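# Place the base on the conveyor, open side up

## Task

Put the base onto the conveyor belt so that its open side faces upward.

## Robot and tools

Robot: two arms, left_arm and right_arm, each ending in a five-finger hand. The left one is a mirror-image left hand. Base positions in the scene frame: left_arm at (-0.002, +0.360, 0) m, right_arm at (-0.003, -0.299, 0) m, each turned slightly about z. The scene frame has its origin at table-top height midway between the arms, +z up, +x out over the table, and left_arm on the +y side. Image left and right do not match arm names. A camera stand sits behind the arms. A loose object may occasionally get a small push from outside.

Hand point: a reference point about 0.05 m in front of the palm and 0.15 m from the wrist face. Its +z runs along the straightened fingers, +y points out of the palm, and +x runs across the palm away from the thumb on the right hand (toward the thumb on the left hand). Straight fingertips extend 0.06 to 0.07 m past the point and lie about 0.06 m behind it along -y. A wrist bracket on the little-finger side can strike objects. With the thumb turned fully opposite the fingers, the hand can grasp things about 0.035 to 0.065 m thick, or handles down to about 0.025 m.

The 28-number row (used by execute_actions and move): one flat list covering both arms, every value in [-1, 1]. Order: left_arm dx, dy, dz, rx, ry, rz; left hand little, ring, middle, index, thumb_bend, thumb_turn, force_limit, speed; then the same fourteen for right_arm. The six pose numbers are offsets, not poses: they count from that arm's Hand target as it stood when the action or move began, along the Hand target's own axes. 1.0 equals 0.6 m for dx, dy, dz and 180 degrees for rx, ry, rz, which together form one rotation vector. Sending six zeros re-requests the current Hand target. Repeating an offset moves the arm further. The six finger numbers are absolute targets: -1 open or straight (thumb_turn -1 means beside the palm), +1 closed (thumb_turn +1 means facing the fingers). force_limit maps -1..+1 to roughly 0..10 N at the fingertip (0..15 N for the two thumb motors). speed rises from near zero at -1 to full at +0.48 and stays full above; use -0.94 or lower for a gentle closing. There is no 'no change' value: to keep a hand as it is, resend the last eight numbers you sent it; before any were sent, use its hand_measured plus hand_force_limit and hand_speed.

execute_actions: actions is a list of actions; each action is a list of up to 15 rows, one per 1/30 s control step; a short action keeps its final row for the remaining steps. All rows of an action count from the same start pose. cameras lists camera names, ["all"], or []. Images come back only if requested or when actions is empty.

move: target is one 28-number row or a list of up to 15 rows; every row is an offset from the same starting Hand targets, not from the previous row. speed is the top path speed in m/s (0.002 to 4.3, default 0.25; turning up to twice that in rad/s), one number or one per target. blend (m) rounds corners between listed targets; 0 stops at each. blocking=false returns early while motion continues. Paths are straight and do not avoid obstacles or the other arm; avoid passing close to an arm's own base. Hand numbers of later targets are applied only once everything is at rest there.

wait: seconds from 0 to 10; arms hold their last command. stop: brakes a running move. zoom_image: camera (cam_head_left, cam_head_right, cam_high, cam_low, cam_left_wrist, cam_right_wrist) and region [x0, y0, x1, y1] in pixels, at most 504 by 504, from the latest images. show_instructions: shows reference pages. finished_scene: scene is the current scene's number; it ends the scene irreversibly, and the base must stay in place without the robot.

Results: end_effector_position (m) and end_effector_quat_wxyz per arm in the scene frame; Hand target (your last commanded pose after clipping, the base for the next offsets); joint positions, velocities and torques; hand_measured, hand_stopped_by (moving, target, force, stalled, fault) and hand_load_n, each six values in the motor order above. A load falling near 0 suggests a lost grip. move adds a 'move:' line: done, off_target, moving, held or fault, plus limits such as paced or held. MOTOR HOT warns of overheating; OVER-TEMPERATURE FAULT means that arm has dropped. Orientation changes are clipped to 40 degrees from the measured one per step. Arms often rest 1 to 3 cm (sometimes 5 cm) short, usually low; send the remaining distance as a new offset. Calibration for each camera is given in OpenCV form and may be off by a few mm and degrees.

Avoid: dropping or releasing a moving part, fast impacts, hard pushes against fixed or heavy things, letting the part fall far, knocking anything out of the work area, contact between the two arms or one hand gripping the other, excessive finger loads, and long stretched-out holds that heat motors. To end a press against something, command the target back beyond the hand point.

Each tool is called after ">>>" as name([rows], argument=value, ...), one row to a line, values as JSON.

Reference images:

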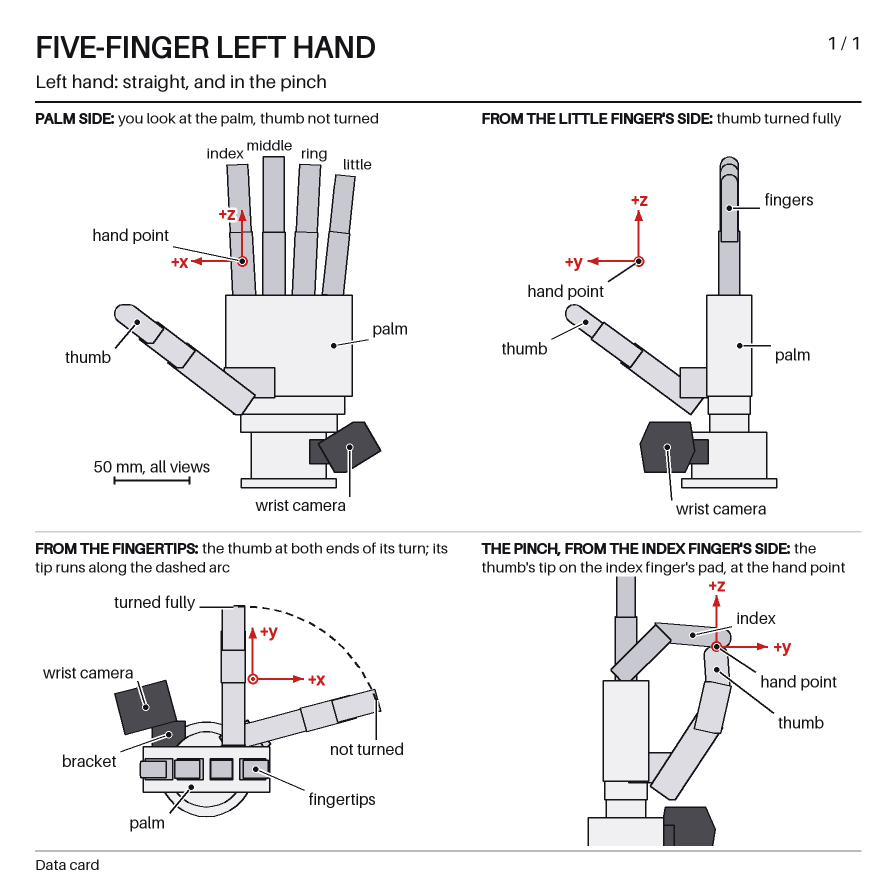

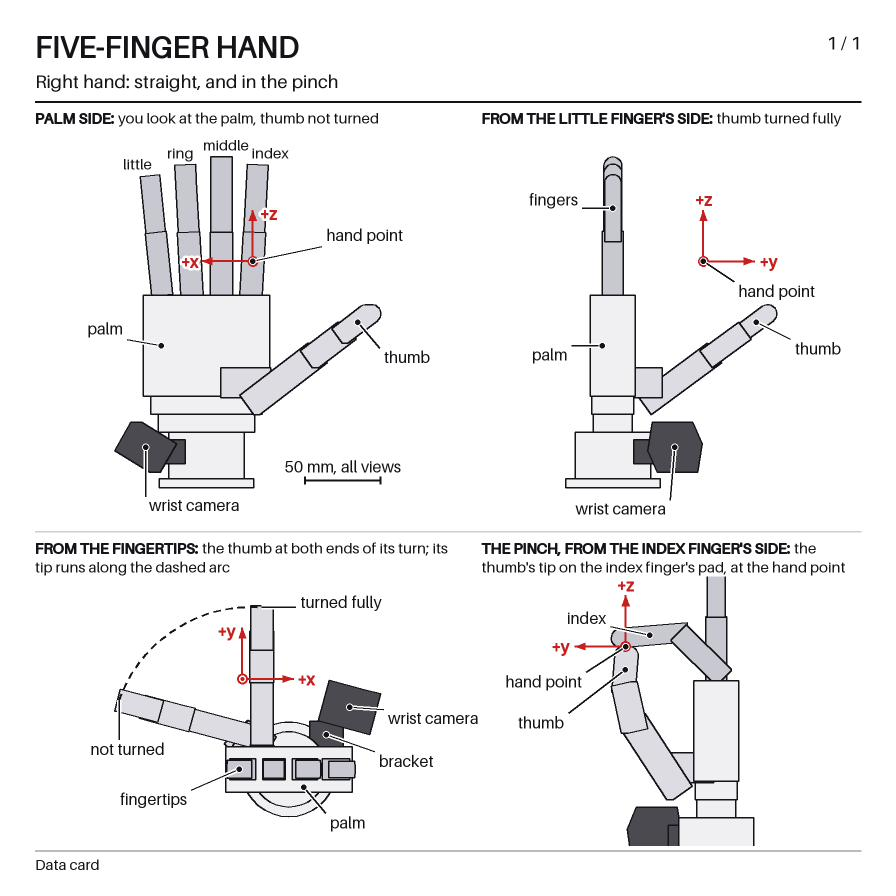

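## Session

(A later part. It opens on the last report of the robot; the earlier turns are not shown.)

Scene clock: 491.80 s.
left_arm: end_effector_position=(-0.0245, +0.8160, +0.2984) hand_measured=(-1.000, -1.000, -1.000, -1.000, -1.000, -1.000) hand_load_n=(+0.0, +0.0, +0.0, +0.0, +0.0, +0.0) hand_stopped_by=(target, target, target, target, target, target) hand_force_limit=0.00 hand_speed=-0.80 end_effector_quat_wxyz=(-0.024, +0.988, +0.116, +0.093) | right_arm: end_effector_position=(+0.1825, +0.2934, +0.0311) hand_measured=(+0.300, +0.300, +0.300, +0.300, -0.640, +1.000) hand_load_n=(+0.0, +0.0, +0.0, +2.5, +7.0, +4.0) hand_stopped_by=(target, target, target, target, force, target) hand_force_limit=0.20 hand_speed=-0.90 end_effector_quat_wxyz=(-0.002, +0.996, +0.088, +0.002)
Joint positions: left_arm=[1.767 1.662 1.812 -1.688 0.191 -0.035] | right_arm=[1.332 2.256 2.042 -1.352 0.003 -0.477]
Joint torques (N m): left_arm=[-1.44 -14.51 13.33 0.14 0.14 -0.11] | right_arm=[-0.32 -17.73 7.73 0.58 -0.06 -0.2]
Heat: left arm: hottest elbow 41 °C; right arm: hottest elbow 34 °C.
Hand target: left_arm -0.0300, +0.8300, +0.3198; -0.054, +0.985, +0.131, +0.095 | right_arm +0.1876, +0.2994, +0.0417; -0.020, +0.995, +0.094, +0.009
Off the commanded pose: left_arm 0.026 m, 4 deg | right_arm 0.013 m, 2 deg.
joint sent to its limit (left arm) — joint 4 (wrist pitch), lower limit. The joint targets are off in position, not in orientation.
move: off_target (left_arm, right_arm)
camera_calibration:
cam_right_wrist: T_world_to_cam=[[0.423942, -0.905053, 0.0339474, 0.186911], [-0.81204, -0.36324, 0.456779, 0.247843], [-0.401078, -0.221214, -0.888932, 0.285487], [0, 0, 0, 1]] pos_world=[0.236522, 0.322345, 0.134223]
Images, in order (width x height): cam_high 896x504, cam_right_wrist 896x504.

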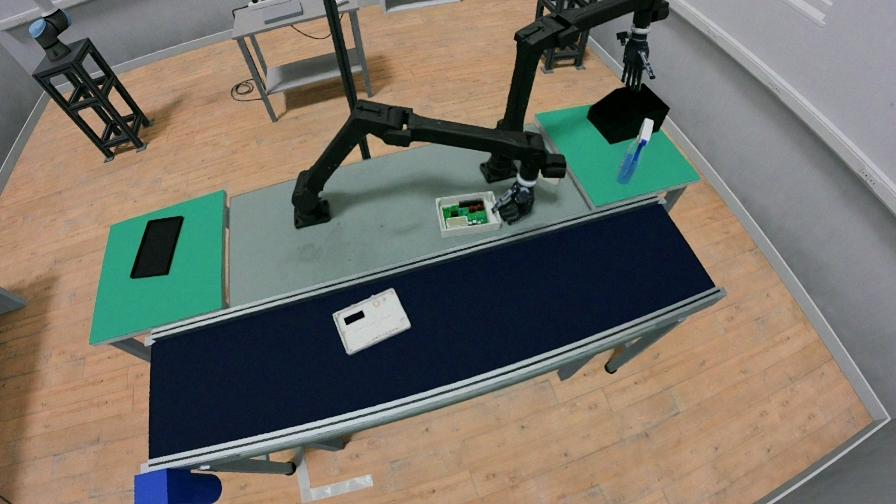

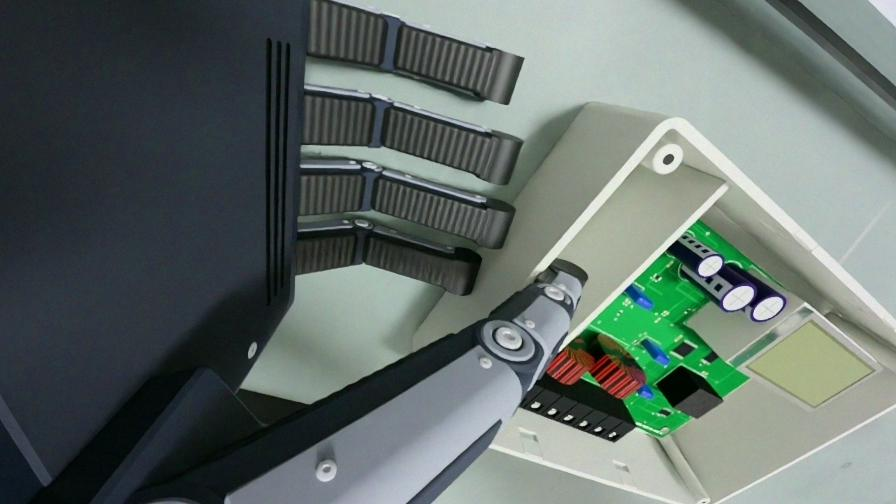

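>>> move([
  [0, 0, 0, 0, 0, 0, -1, -1, -1, -1, -1, -1, 0, -0.8, 0, 0, 0, 0, 0, 0, 0.3, 0.3, 0.3, 0.3, 0.35, 1, 0.6, -0.9],
  [0, 0, 0, 0, 0, 0, -1, -1, -1, -1, -1, -1, 0, -0.8, 0, 0, -0.06, 0, 0, 0, 0.3, 0.3, 0.3, 0.3, 0.35, 1, 0.6, -0.9],
], speed=0.04, cameras=["cam_right_wrist", "cam_high", "cam_low"])

>>> zoom_image(camera="cam_low", region=[500, 200, 660, 300])

Scene clock: 497.83 s.
left_arm: end_effector_position=(-0.0245, +0.8160, +0.2984) hand_measured=(-1.000, -1.000, -1.000, -1.000, -1.000, -1.000) hand_load_n=(+0.0, +0.0, +0.0, +0.0, +0.0, +0.0) hand_stopped_by=(target, target, target, target, target, target) hand_force_limit=0.00 hand_speed=-0.80 end_effector_quat_wxyz=(-0.024, +0.988, +0.116, +0.093) | right_arm: end_effector_position=(+0.1758, +0.2884, +0.0348) hand_measured=(+0.300, +0.300, +0.300, +0.300, -0.568, +1.000) hand_load_n=(+0.0, +0.0, +6.5, +0.0, +11.5, +5.0) hand_stopped_by=(target, target, target, target, force, target) hand_force_limit=0.60 hand_speed=-0.90 end_effector_quat_wxyz=(+0.008, +0.996, +0.091, -0.005)
Joint positions: left_arm=[1.767 1.662 1.812 -1.688 0.191 -0.035] | right_arm=[1.338 2.253 2.042 -1.378 -0.003 -0.477]
Joint torques (N m): left_arm=[-1.44 -14.51 13.31 0.13 0.14 -0.11] | right_arm=[-0.32 -19.37 11.22 -0.84 -0.01 -0.2]
Heat: left arm: hottest elbow 42 °C; right arm: hottest elbow 34 °C.
Hand target: left_arm -0.0300, +0.8300, +0.3198; -0.054, +0.985, +0.131, +0.095 | right_arm +0.1871, +0.2979, +0.0777; -0.020, +0.995, +0.094, +0.009
Off the commanded pose: left_arm 0.026 m, 4 deg | right_arm 0.045 m, 4 deg.
joint sent to its limit (left arm) — joint 4 (wrist pitch), lower limit. The joint targets are off in position, not in orientation.
move: off_target (left_arm, right_arm)
camera_calibration:
cam_right_wrist: T_world_to_cam=[[0.429961, -0.901634, 0.0467945, 0.182661], [-0.80398, -0.358781, 0.474228, 0.235651], [-0.410791, -0.241521, -0.879158, 0.292185], [0, 0, 0, 1]] pos_world=[0.230948, 0.319809, 0.136577]
Images, in order (width x height): cam_high 896x504, cam_low 896x504, cam_right_wrist 896x504.

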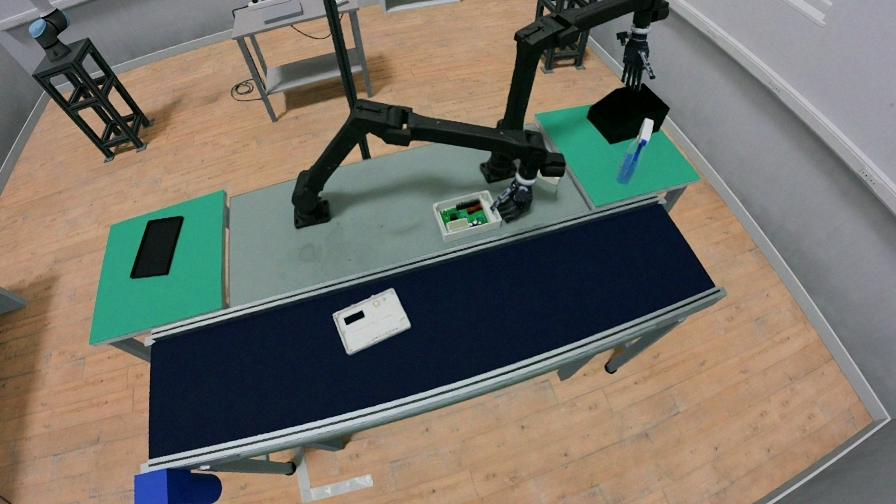

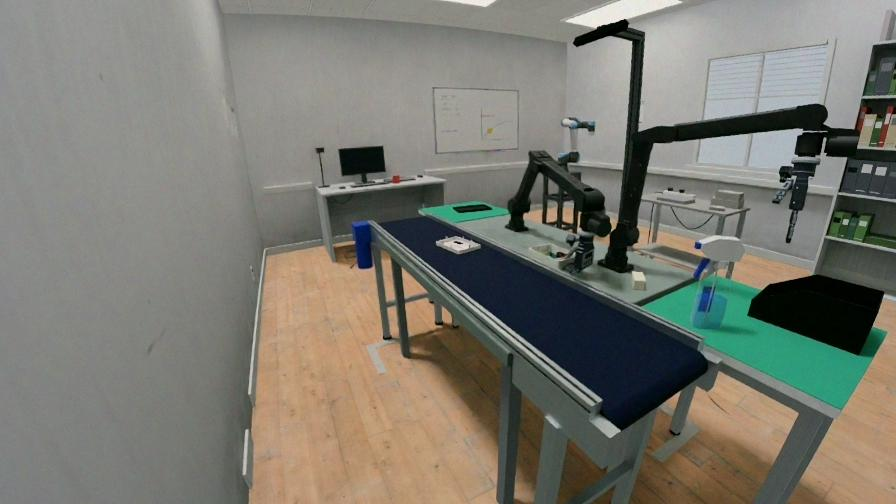

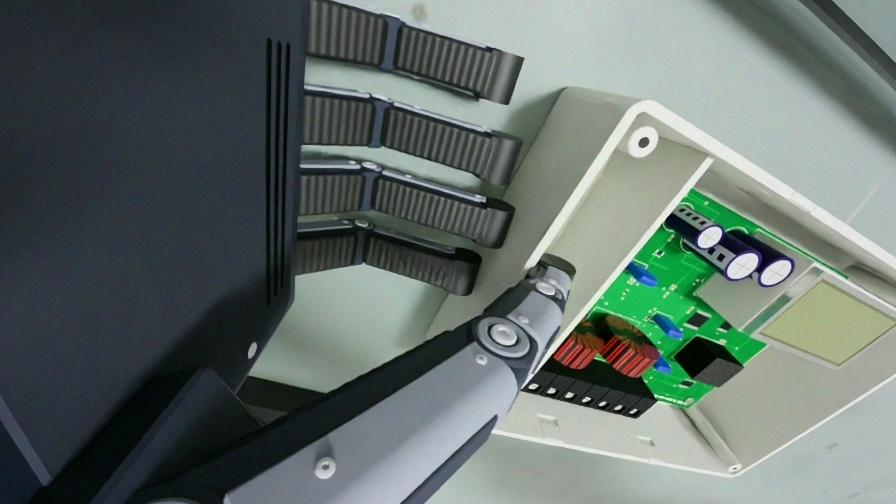

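Scaled by 3.150 from the camera's 896x504 image, which has a finer 1280x720 frame.

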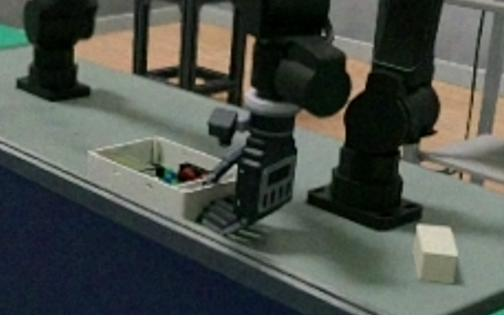

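>>> move(target=[0, 0, 0, 0, 0, 0, -1, -1, -1, -1, -1, -1, 0, -0.8, 0, 0, -0.03, 0, 0, 0, 0.3, 0.3, 0.3, 0.3, 0.35, 1, 0.6, -0.9], speed=0.04, cameras=["cam_right_wrist", "cam_low"])

>>> zoom_image(camera="cam_low", region=[500, 200, 660, 300])

Scene clock: 502.17 s.
left_arm: end_effector_position=(-0.0245, +0.8160, +0.2984) hand_measured=(-1.000, -1.000, -1.000, -1.000, -1.000, -1.000) hand_load_n=(+0.0, +0.0, +0.0, +0.0, +0.0, +0.0) hand_stopped_by=(target, target, target, target, target, target) hand_force_limit=0.00 hand_speed=-0.80 end_effector_quat_wxyz=(-0.024, +0.988, +0.116, +0.093) | right_arm: end_effector_position=(+0.1778, +0.2789, +0.0457) hand_measured=(+0.300, +0.300, +0.300, +0.300, -0.570, +1.000) hand_load_n=(+0.0, +0.0, +7.5, +0.0, +14.0, +5.5) hand_stopped_by=(target, target, target, target, force, target) hand_force_limit=0.60 hand_speed=-0.90 end_effector_quat_wxyz=(+0.018, +0.995, +0.094, -0.009)
Joint positions: left_arm=[1.767 1.662 1.812 -1.688 0.191 -0.035] | right_arm=[1.332 2.239 2.042 -1.415 -0.003 -0.49]
Joint torques (N m): left_arm=[-1.44 -14.56 13.34 0.14 0.14 -0.11] | right_arm=[-0.5 -19.19 13.11 -0.94 0 -0.18]
Heat: left arm: hottest elbow 42 °C; right arm: hottest elbow 35 °C.
Hand target: left_arm -0.0300, +0.8300, +0.3198; -0.054, +0.985, +0.131, +0.095 | right_arm +0.1868, +0.2972, +0.0957; -0.020, +0.995, +0.094, +0.009
Off the commanded pose: left_arm 0.026 m, 4 deg | right_arm 0.054 m, 5 deg.
joint sent to its limit (left arm) — joint 4 (wrist pitch), lower limit. The joint targets are off in position, not in orientation.
move: off_target (left_arm, right_arm)
camera_calibration:
cam_right_wrist: T_world_to_cam=[[0.43723, -0.897117, 0.0633379, 0.169481], [-0.797796, -0.354386, 0.487783, 0.225707], [-0.415152, -0.263804, -0.870664, 0.306851], [0, 0, 0, 1]] pos_world=[0.233356, 0.31298, 0.146333]
Images, in order (width x height): cam_low 896x504, cam_right_wrist 896x504.

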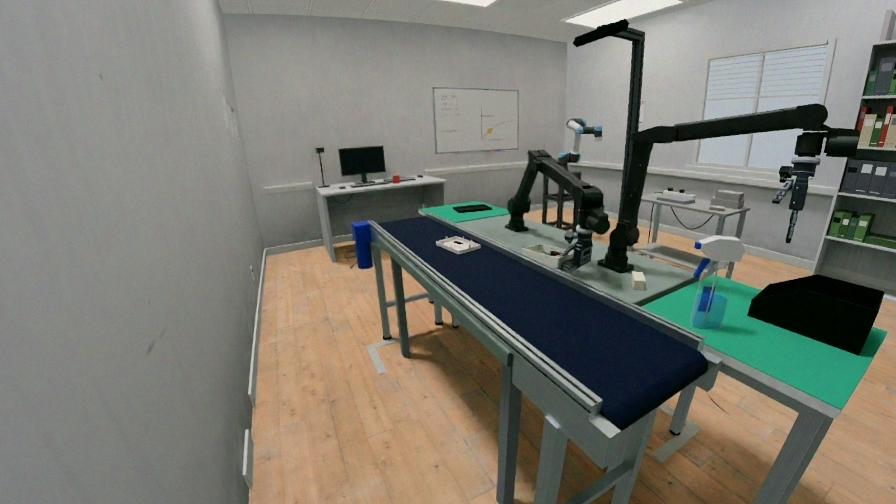

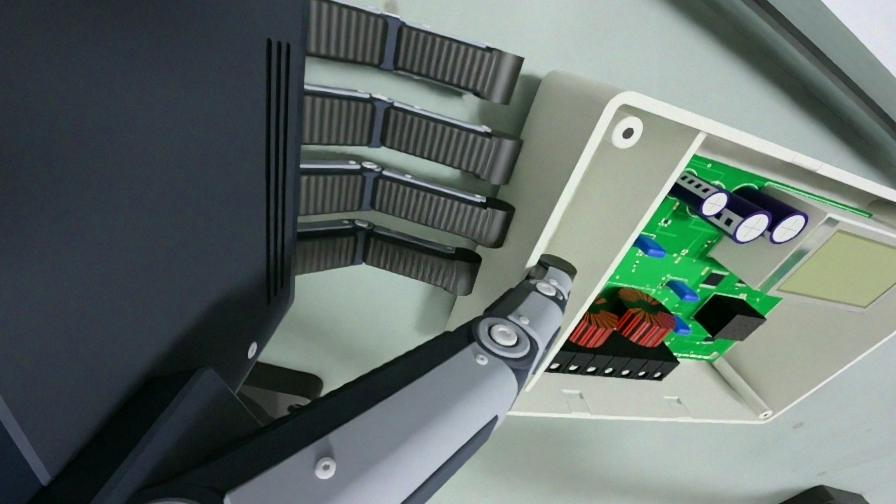

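Scaled by 3.150 from the camera's 896x504 image, which has a finer 1280x720 frame.

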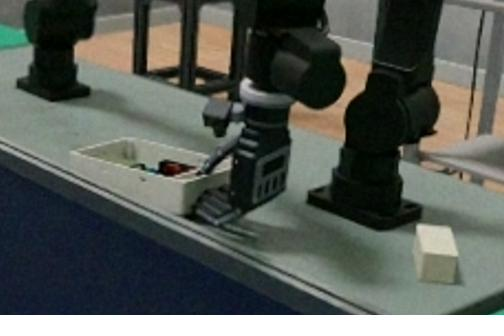

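>>> move(target=[0, 0, 0, 0, 0, 0, -1, -1, -1, -1, -1, -1, 0, -0.8, 0, 0, -0.04, 0, 0, 0, 0.3, 0.3, 0.3, 0.3, 0.35, 1, 0.6, -0.9], speed=0.04, cameras=["cam_right_wrist", "cam_low", "cam_high"])

>>> zoom_image(camera="cam_low", region=[500, 200, 660, 300])

>>> zoom_image(camera="cam_high", region=[400, 150, 560, 260])

Scene clock: 508.67 s.
left_arm: end_effector_position=(-0.0245, +0.8160, +0.2984) hand_measured=(-1.000, -1.000, -1.000, -1.000, -1.000, -1.000) hand_load_n=(+0.0, +0.0, +0.0, +0.0, +0.0, +0.0) hand_stopped_by=(target, target, target, target, target, target) hand_force_limit=0.00 hand_speed=-0.80 end_effector_quat_wxyz=(-0.024, +0.988, +0.116, +0.093) | right_arm: end_effector_position=(+0.1780, +0.2798, +0.0704) hand_measured=(+0.300, +0.300, +0.300, +0.300, -0.570, +1.000) hand_load_n=(+0.0, +0.0, +8.5, +0.0, +16.5, +7.0) hand_stopped_by=(target, target, target, target, force, target) hand_force_limit=0.60 hand_speed=-0.90 end_effector_quat_wxyz=(+0.018, +0.995, +0.094, -0.009)
Joint positions: left_arm=[1.767 1.662 1.812 -1.688 0.191 -0.035] | right_arm=[1.332 2.227 2.087 -1.47 -0.003 -0.49]
Joint torques (N m): left_arm=[-1.38 -14.51 13.33 0.14 0.15 -0.11] | right_arm=[-0.26 -18.96 13.48 -0.96 0 -0.18]
Heat: left arm: hottest elbow 42 °C; right arm: hottest elbow 36 °C.
Hand target: left_arm -0.0300, +0.8300, +0.3198; -0.054, +0.985, +0.131, +0.095 | right_arm +0.1864, +0.2962, +0.1197; -0.020, +0.995, +0.094, +0.009
Off the commanded pose: left_arm 0.026 m, 4 deg | right_arm 0.053 m, 5 deg.
joint sent to its limit (left arm) — joint 4 (wrist pitch), lower limit. The joint targets are off in position, not in orientation.
move: off_target (left_arm, right_arm)
camera_calibration:
cam_right_wrist: T_world_to_cam=[[0.437257, -0.897186, 0.0621594, 0.168658], [-0.797994, -0.355182, 0.486878, 0.214416], [-0.414742, -0.262494, -0.871255, 0.328394], [0, 0, 0, 1]] pos_world=[0.233555, 0.313676, 0.171236]
Images, in order (width x height): cam_high 896x504, cam_low 896x504, cam_right_wrist 896x504.

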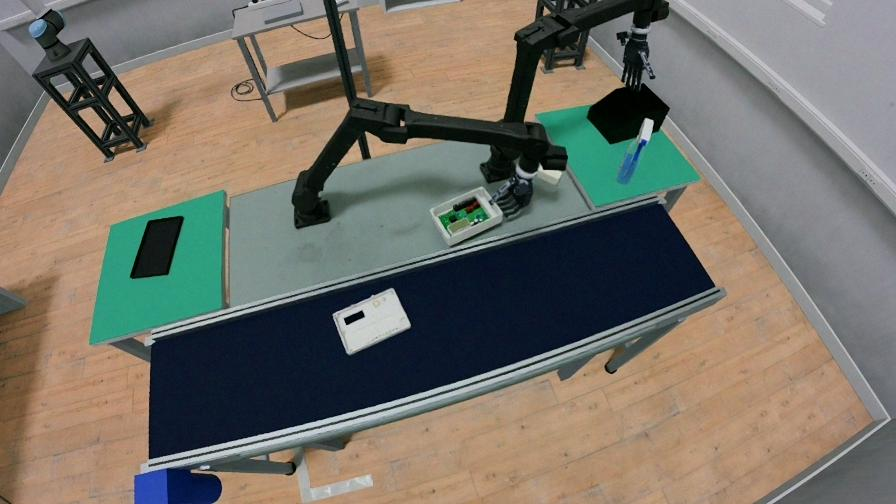

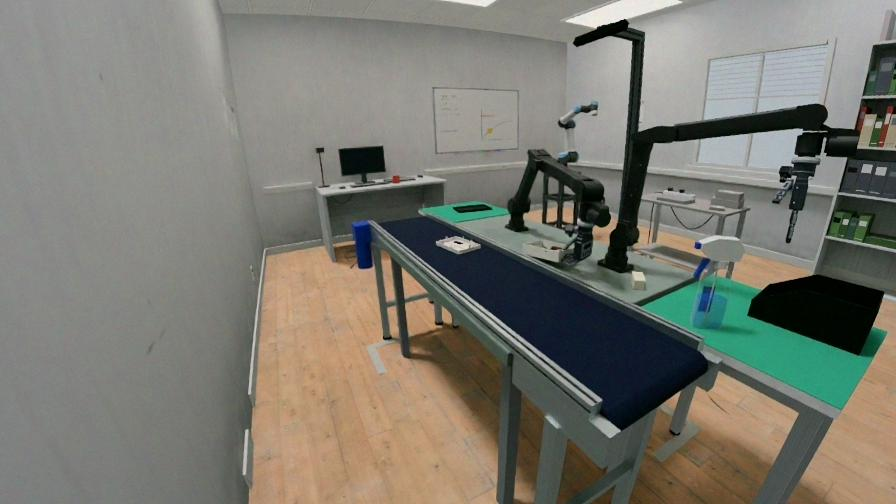

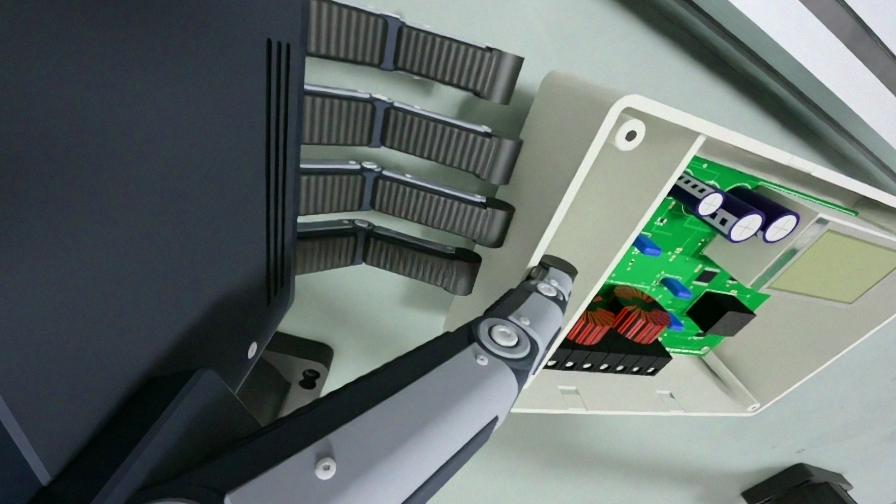

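Scaled by 3.150 from the camera's 896x504 image, which has a finer 1280x720 frame.

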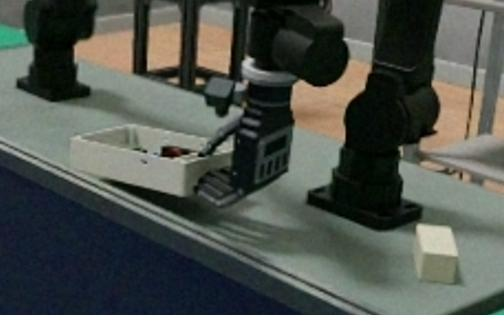

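Scaled by 3.150 from the camera's 896x504 image, which has a finer 1280x720 frame.

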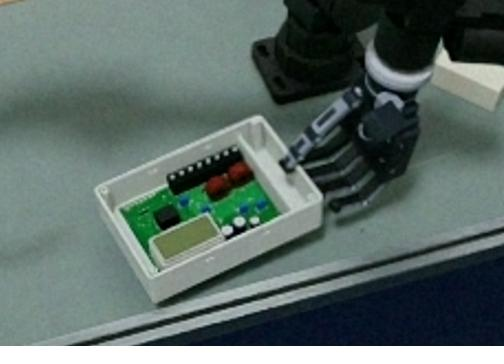

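>>> move(target=[0, 0, 0, 0, 0, 0, -1, -1, -1, -1, -1, -1, 0, -0.8, 0, 0, -0.07, 0, 0, 0, 0.3, 0.3, 0.3, 0.3, 0.35, 1, 0.6, -0.9], speed=0.04, cameras=["cam_right_wrist", "cam_low", "cam_high"])

>>> zoom_image(camera="cam_low", region=[500, 200, 660, 300])

>>> zoom_image(camera="cam_high", region=[400, 150, 560, 260])

Scene clock: 517.30 s.
left_arm: end_effector_position=(-0.0245, +0.8160, +0.2984) hand_measured=(-1.000, -1.000, -1.000, -1.000, -1.000, -1.000) hand_load_n=(+0.0, +0.0, +0.0, +0.0, +0.0, +0.0) hand_stopped_by=(target, target, target, target, target, target) hand_force_limit=0.00 hand_speed=-0.80 end_effector_quat_wxyz=(-0.024, +0.988, +0.116, +0.093) | right_arm: end_effector_position=(+0.1789, +0.2825, +0.1154) hand_measured=(+0.300, +0.300, +0.300, +0.300, -0.570, +1.000) hand_load_n=(+0.0, +0.0, +9.0, +0.0, +16.5, +7.0) hand_stopped_by=(target, target, target, target, force, target) hand_force_limit=0.60 hand_speed=-0.90 end_effector_quat_wxyz=(+0.016, +0.995, +0.094, -0.008)
Joint positions: left_arm=[1.767 1.662 1.812 -1.688 0.191 -0.035] | right_arm=[1.332 2.219 2.193 -1.579 -0.003 -0.49]
Joint torques (N m): left_arm=[-1.38 -14.51 13.33 0.14 0.15 -0.11] | right_arm=[-0.26 -18.61 13.65 -0.95 0 -0.18]
Heat: left arm: hottest elbow 42 °C; right arm: hottest elbow 36 °C.
Hand target: left_arm -0.0300, +0.8300, +0.3198; -0.054, +0.985, +0.131, +0.095 | right_arm +0.1858, +0.2945, +0.1616; -0.020, +0.995, +0.094, +0.009
Off the commanded pose: left_arm 0.026 m, 4 deg | right_arm 0.048 m, 5 deg.
joint sent to its limit (left arm) — joint 4 (wrist pitch), lower limit. The joint targets are off in position, not in orientation.
move: off_target (left_arm, right_arm)
camera_calibration:
cam_right_wrist: T_world_to_cam=[[0.43713, -0.89747, 0.0588655, 0.168385], [-0.79869, -0.357258, 0.484212, 0.195249], [-0.413535, -0.258679, -0.872968, 0.367595], [0, 0, 0, 1]] pos_world=[0.234351, 0.315964, 0.216445]
Images, in order (width x height): cam_high 896x504, cam_low 896x504, cam_right_wrist 896x504.

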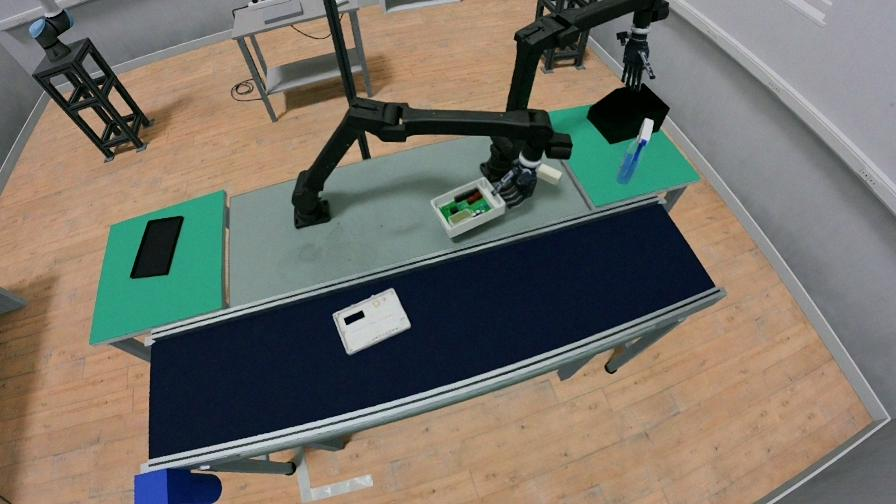

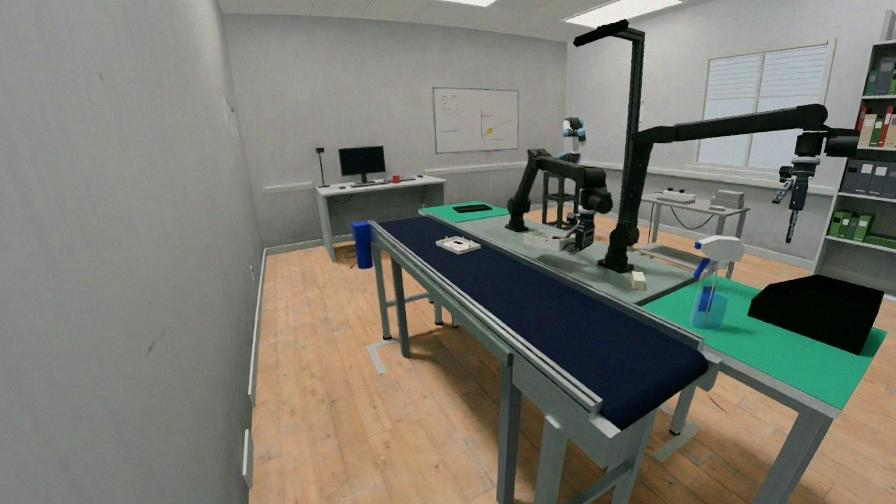

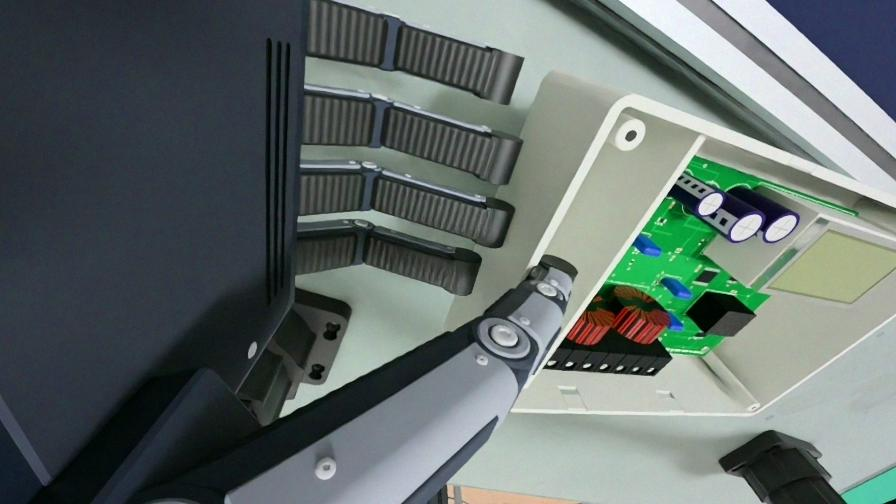

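Scaled by 3.150 from the camera's 896x504 image, which has a finer 1280x720 frame.

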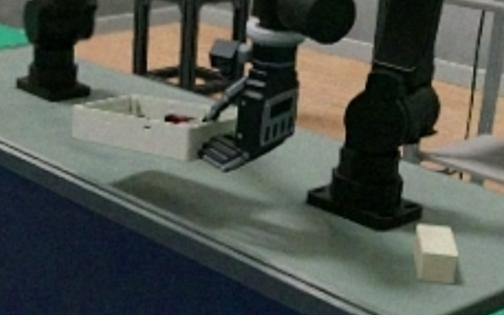

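Scaled by 3.150 from the camera's 896x504 image, which has a finer 1280x720 frame.

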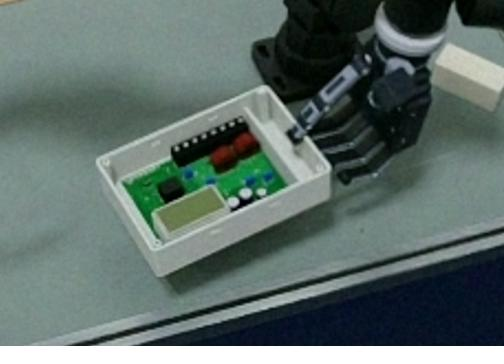

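>>> move(target=[0, 0, 0, 0, 0, 0, -1, -1, -1, -1, -1, -1, 0, -0.8, 0.155, 0.08, -0.016, 0, 0, 0, 0.3, 0.3, 0.3, 0.3, 0.35, 1, 0.6, -0.9], speed=0.06, cameras=["cam_right_wrist", "cam_low", "cam_high"])

>>> zoom_image(camera="cam_low", region=[480, 200, 640, 300])

Scene clock: 530.80 s.
left_arm: end_effector_position=(-0.0245, +0.8160, +0.2984) hand_measured=(-1.000, -1.000, -1.000, -1.000, -1.000, -1.000) hand_load_n=(+0.0, +0.0, +0.0, +0.0, -0.5, +0.0) hand_stopped_by=(target, target, target, target, target, target) hand_force_limit=0.00 hand_speed=-0.80 end_effector_quat_wxyz=(-0.024, +0.988, +0.116, +0.093) | right_arm: end_effector_position=(+0.2787, +0.2549, +0.1440) hand_measured=(+0.300, +0.300, +0.300, +0.300, -0.570, +1.000) hand_load_n=(+0.0, +0.0, +8.5, +0.0, +17.0, +7.0) hand_stopped_by=(target, target, target, target, force, target) hand_force_limit=0.60 hand_speed=-0.90 end_effector_quat_wxyz=(+0.000, +0.996, +0.093, -0.006)
Joint positions: left_arm=[1.767 1.662 1.812 -1.688 0.191 -0.035] | right_arm=[1.178 2.235 2.3 -1.642 -0.011 -0.641]
Joint torques (N m): left_arm=[-1.44 -14.51 13.33 0.16 0.14 -0.11] | right_arm=[-0.32 -16.5 13.86 -0.8 0.03 -0.19]
Heat: left arm: hottest elbow 43 °C; right arm: hottest elbow 38 °C.
Hand target: left_arm -0.0300, +0.8300, +0.3198; -0.054, +0.985, +0.131, +0.095 | right_arm +0.2860, +0.2643, +0.1715; -0.020, +0.995, +0.094, +0.009
Off the commanded pose: left_arm 0.026 m, 4 deg | right_arm 0.030 m, 3 deg.
joint sent to its limit (left arm) — joint 4 (wrist pitch), lower limit. The joint targets are off in position, not in orientation.
move: off_target (left_arm, right_arm)
camera_calibration:
cam_right_wrist: T_world_to_cam=[[0.434167, -0.900312, 0.0306223, 0.103905], [-0.800395, -0.369939, 0.471713, 0.25672], [-0.41336, -0.229312, -0.88122, 0.420184], [0, 0, 0, 1]] pos_world=[0.334053, 0.284871, 0.245995]
Images, in order (width x height): cam_high 896x504, cam_low 896x504, cam_right_wrist 896x504.

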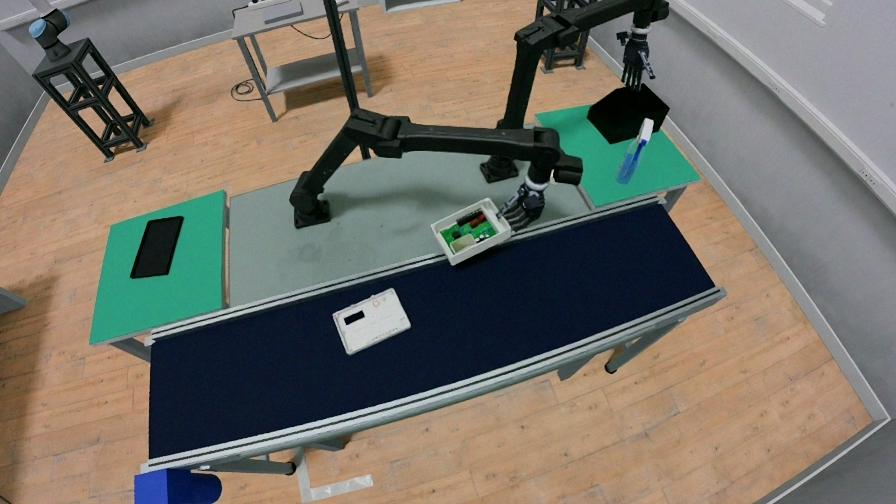

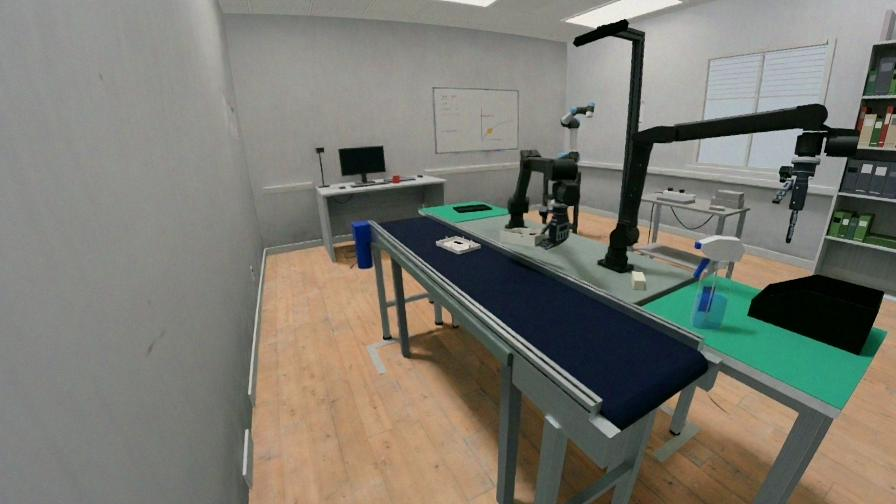

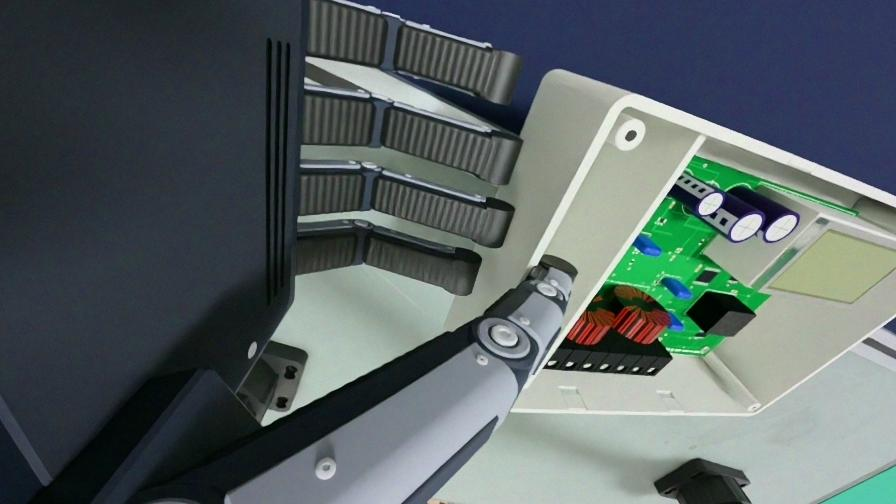

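Scaled by 3.150 from the camera's 896x504 image, which has a finer 1280x720 frame.

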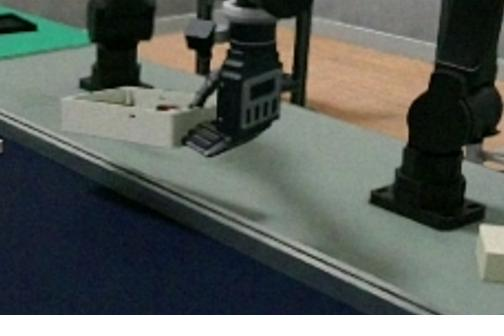

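>>> move(target=[0, 0, 0, 0, 0, 0, -1, -1, -1, -1, -1, -1, 0, -0.8, 0.249, 0.124, 0.009, 0, 0, 0, 0.3, 0.3, 0.3, 0.3, 0.35, 1, 0.6, -0.9], speed=0.08, cameras=["cam_right_wrist", "cam_low", "cam_high", "cam_head_left"])

>>> zoom_image(camera="cam_low", region=[440, 180, 600, 280])

>>> zoom_image(camera="cam_high", region=[320, 200, 560, 360])

Scene clock: 536.87 s.
left_arm: end_effector_position=(-0.0245, +0.8160, +0.2984) hand_measured=(-1.000, -1.000, -1.000, -1.000, -1.000, -1.000) hand_load_n=(+0.0, -0.5, +0.0, +0.0, +0.0, +0.0) hand_stopped_by=(target, target, target, target, target, target) hand_force_limit=0.00 hand_speed=-0.80 end_effector_quat_wxyz=(-0.024, +0.988, +0.116, +0.093) | right_arm: end_effector_position=(+0.4387, +0.2111, +0.1381) hand_measured=(+0.300, +0.300, +0.300, +0.300, -0.570, +1.000) hand_load_n=(+0.0, +0.0, +9.0, +0.0, +16.5, +7.0) hand_stopped_by=(target, target, target, target, force, target) hand_force_limit=0.60 hand_speed=-0.90 end_effector_quat_wxyz=(-0.035, +0.995, +0.093, +0.020)
Joint positions: left_arm=[1.767 1.662 1.812 -1.688 0.191 -0.035] | right_arm=[0.953 2.365 2.532 -1.661 -0.02 -0.865]
Joint torques (N m): left_arm=[-1.44 -14.51 13.33 0.14 0.15 -0.11] | right_arm=[-0.15 -17.55 14.04 -0.44 0.08 -0.2]
Heat: left arm: hottest elbow 43 °C; right arm: hottest elbow 39 °C.
Hand target: left_arm -0.0300, +0.8300, +0.3198; -0.054, +0.985, +0.131, +0.095 | right_arm +0.4467, +0.2192, +0.1666; -0.020, +0.995, +0.094, +0.009
Off the commanded pose: left_arm 0.026 m, 4 deg | right_arm 0.031 m, 2 deg.
joint sent to its limit (left arm) — joint 4 (wrist pitch), lower limit. The joint targets are off in position, not in orientation.
joint sent to its limit (right arm) — joint 4 (wrist pitch), lower limit. The joint targets are off in position and orientation.
move: off_target (left_arm, right_arm)
camera_calibration:
cam_right_wrist: T_world_to_cam=[[0.432819, -0.901344, -0.0156862, 0.00242936], [-0.820638, -0.401148, 0.406981, 0.395805], [-0.373123, -0.163277, -0.913302, 0.443993], [0, 0, 0, 1]] pos_world=[0.489425, 0.233459, 0.244453]
Images, in order (width x height): cam_head_left 896x504, cam_high 896x504, cam_low 896x504, cam_right_wrist 896x504.

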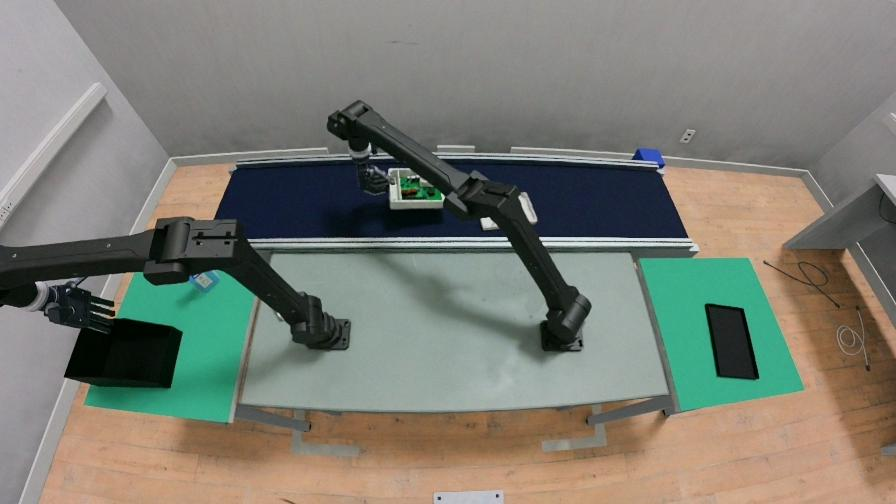

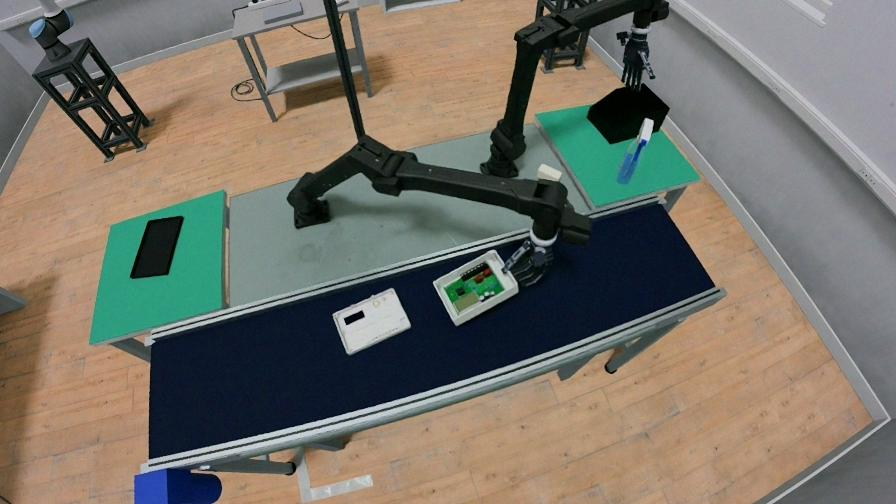

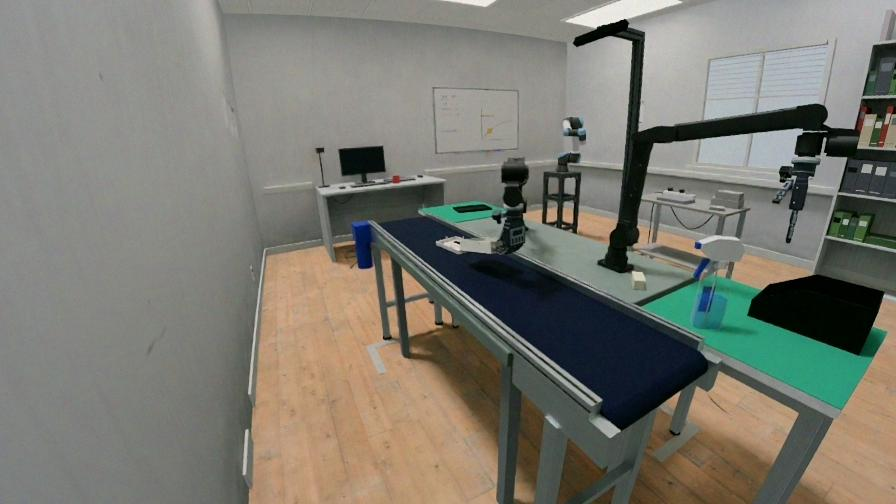

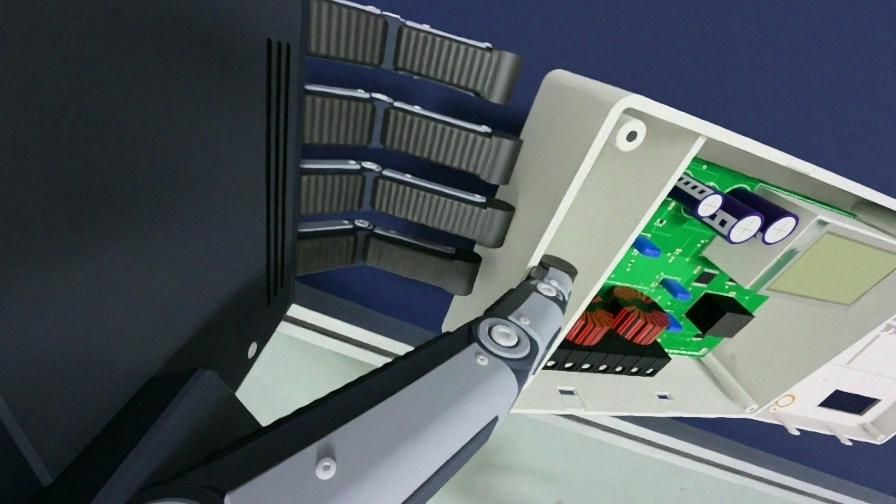

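Scaled by 3.150 from the camera's 896x504 image, which has a finer 1280x720 frame.

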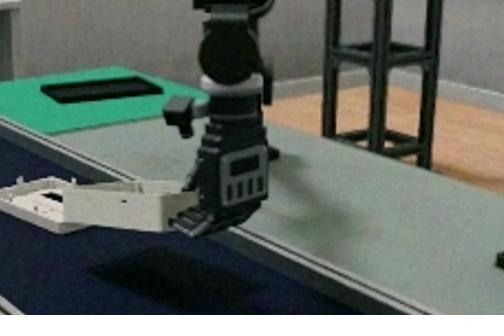

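Scaled by 2.100 from the camera's 896x504 image, which has a finer 1280x720 frame.

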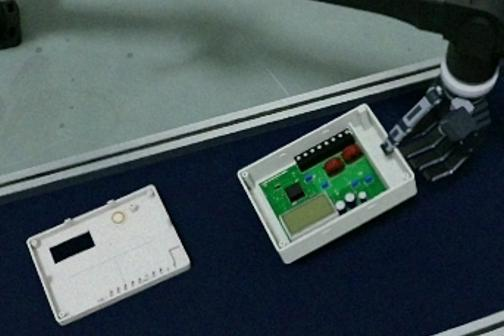

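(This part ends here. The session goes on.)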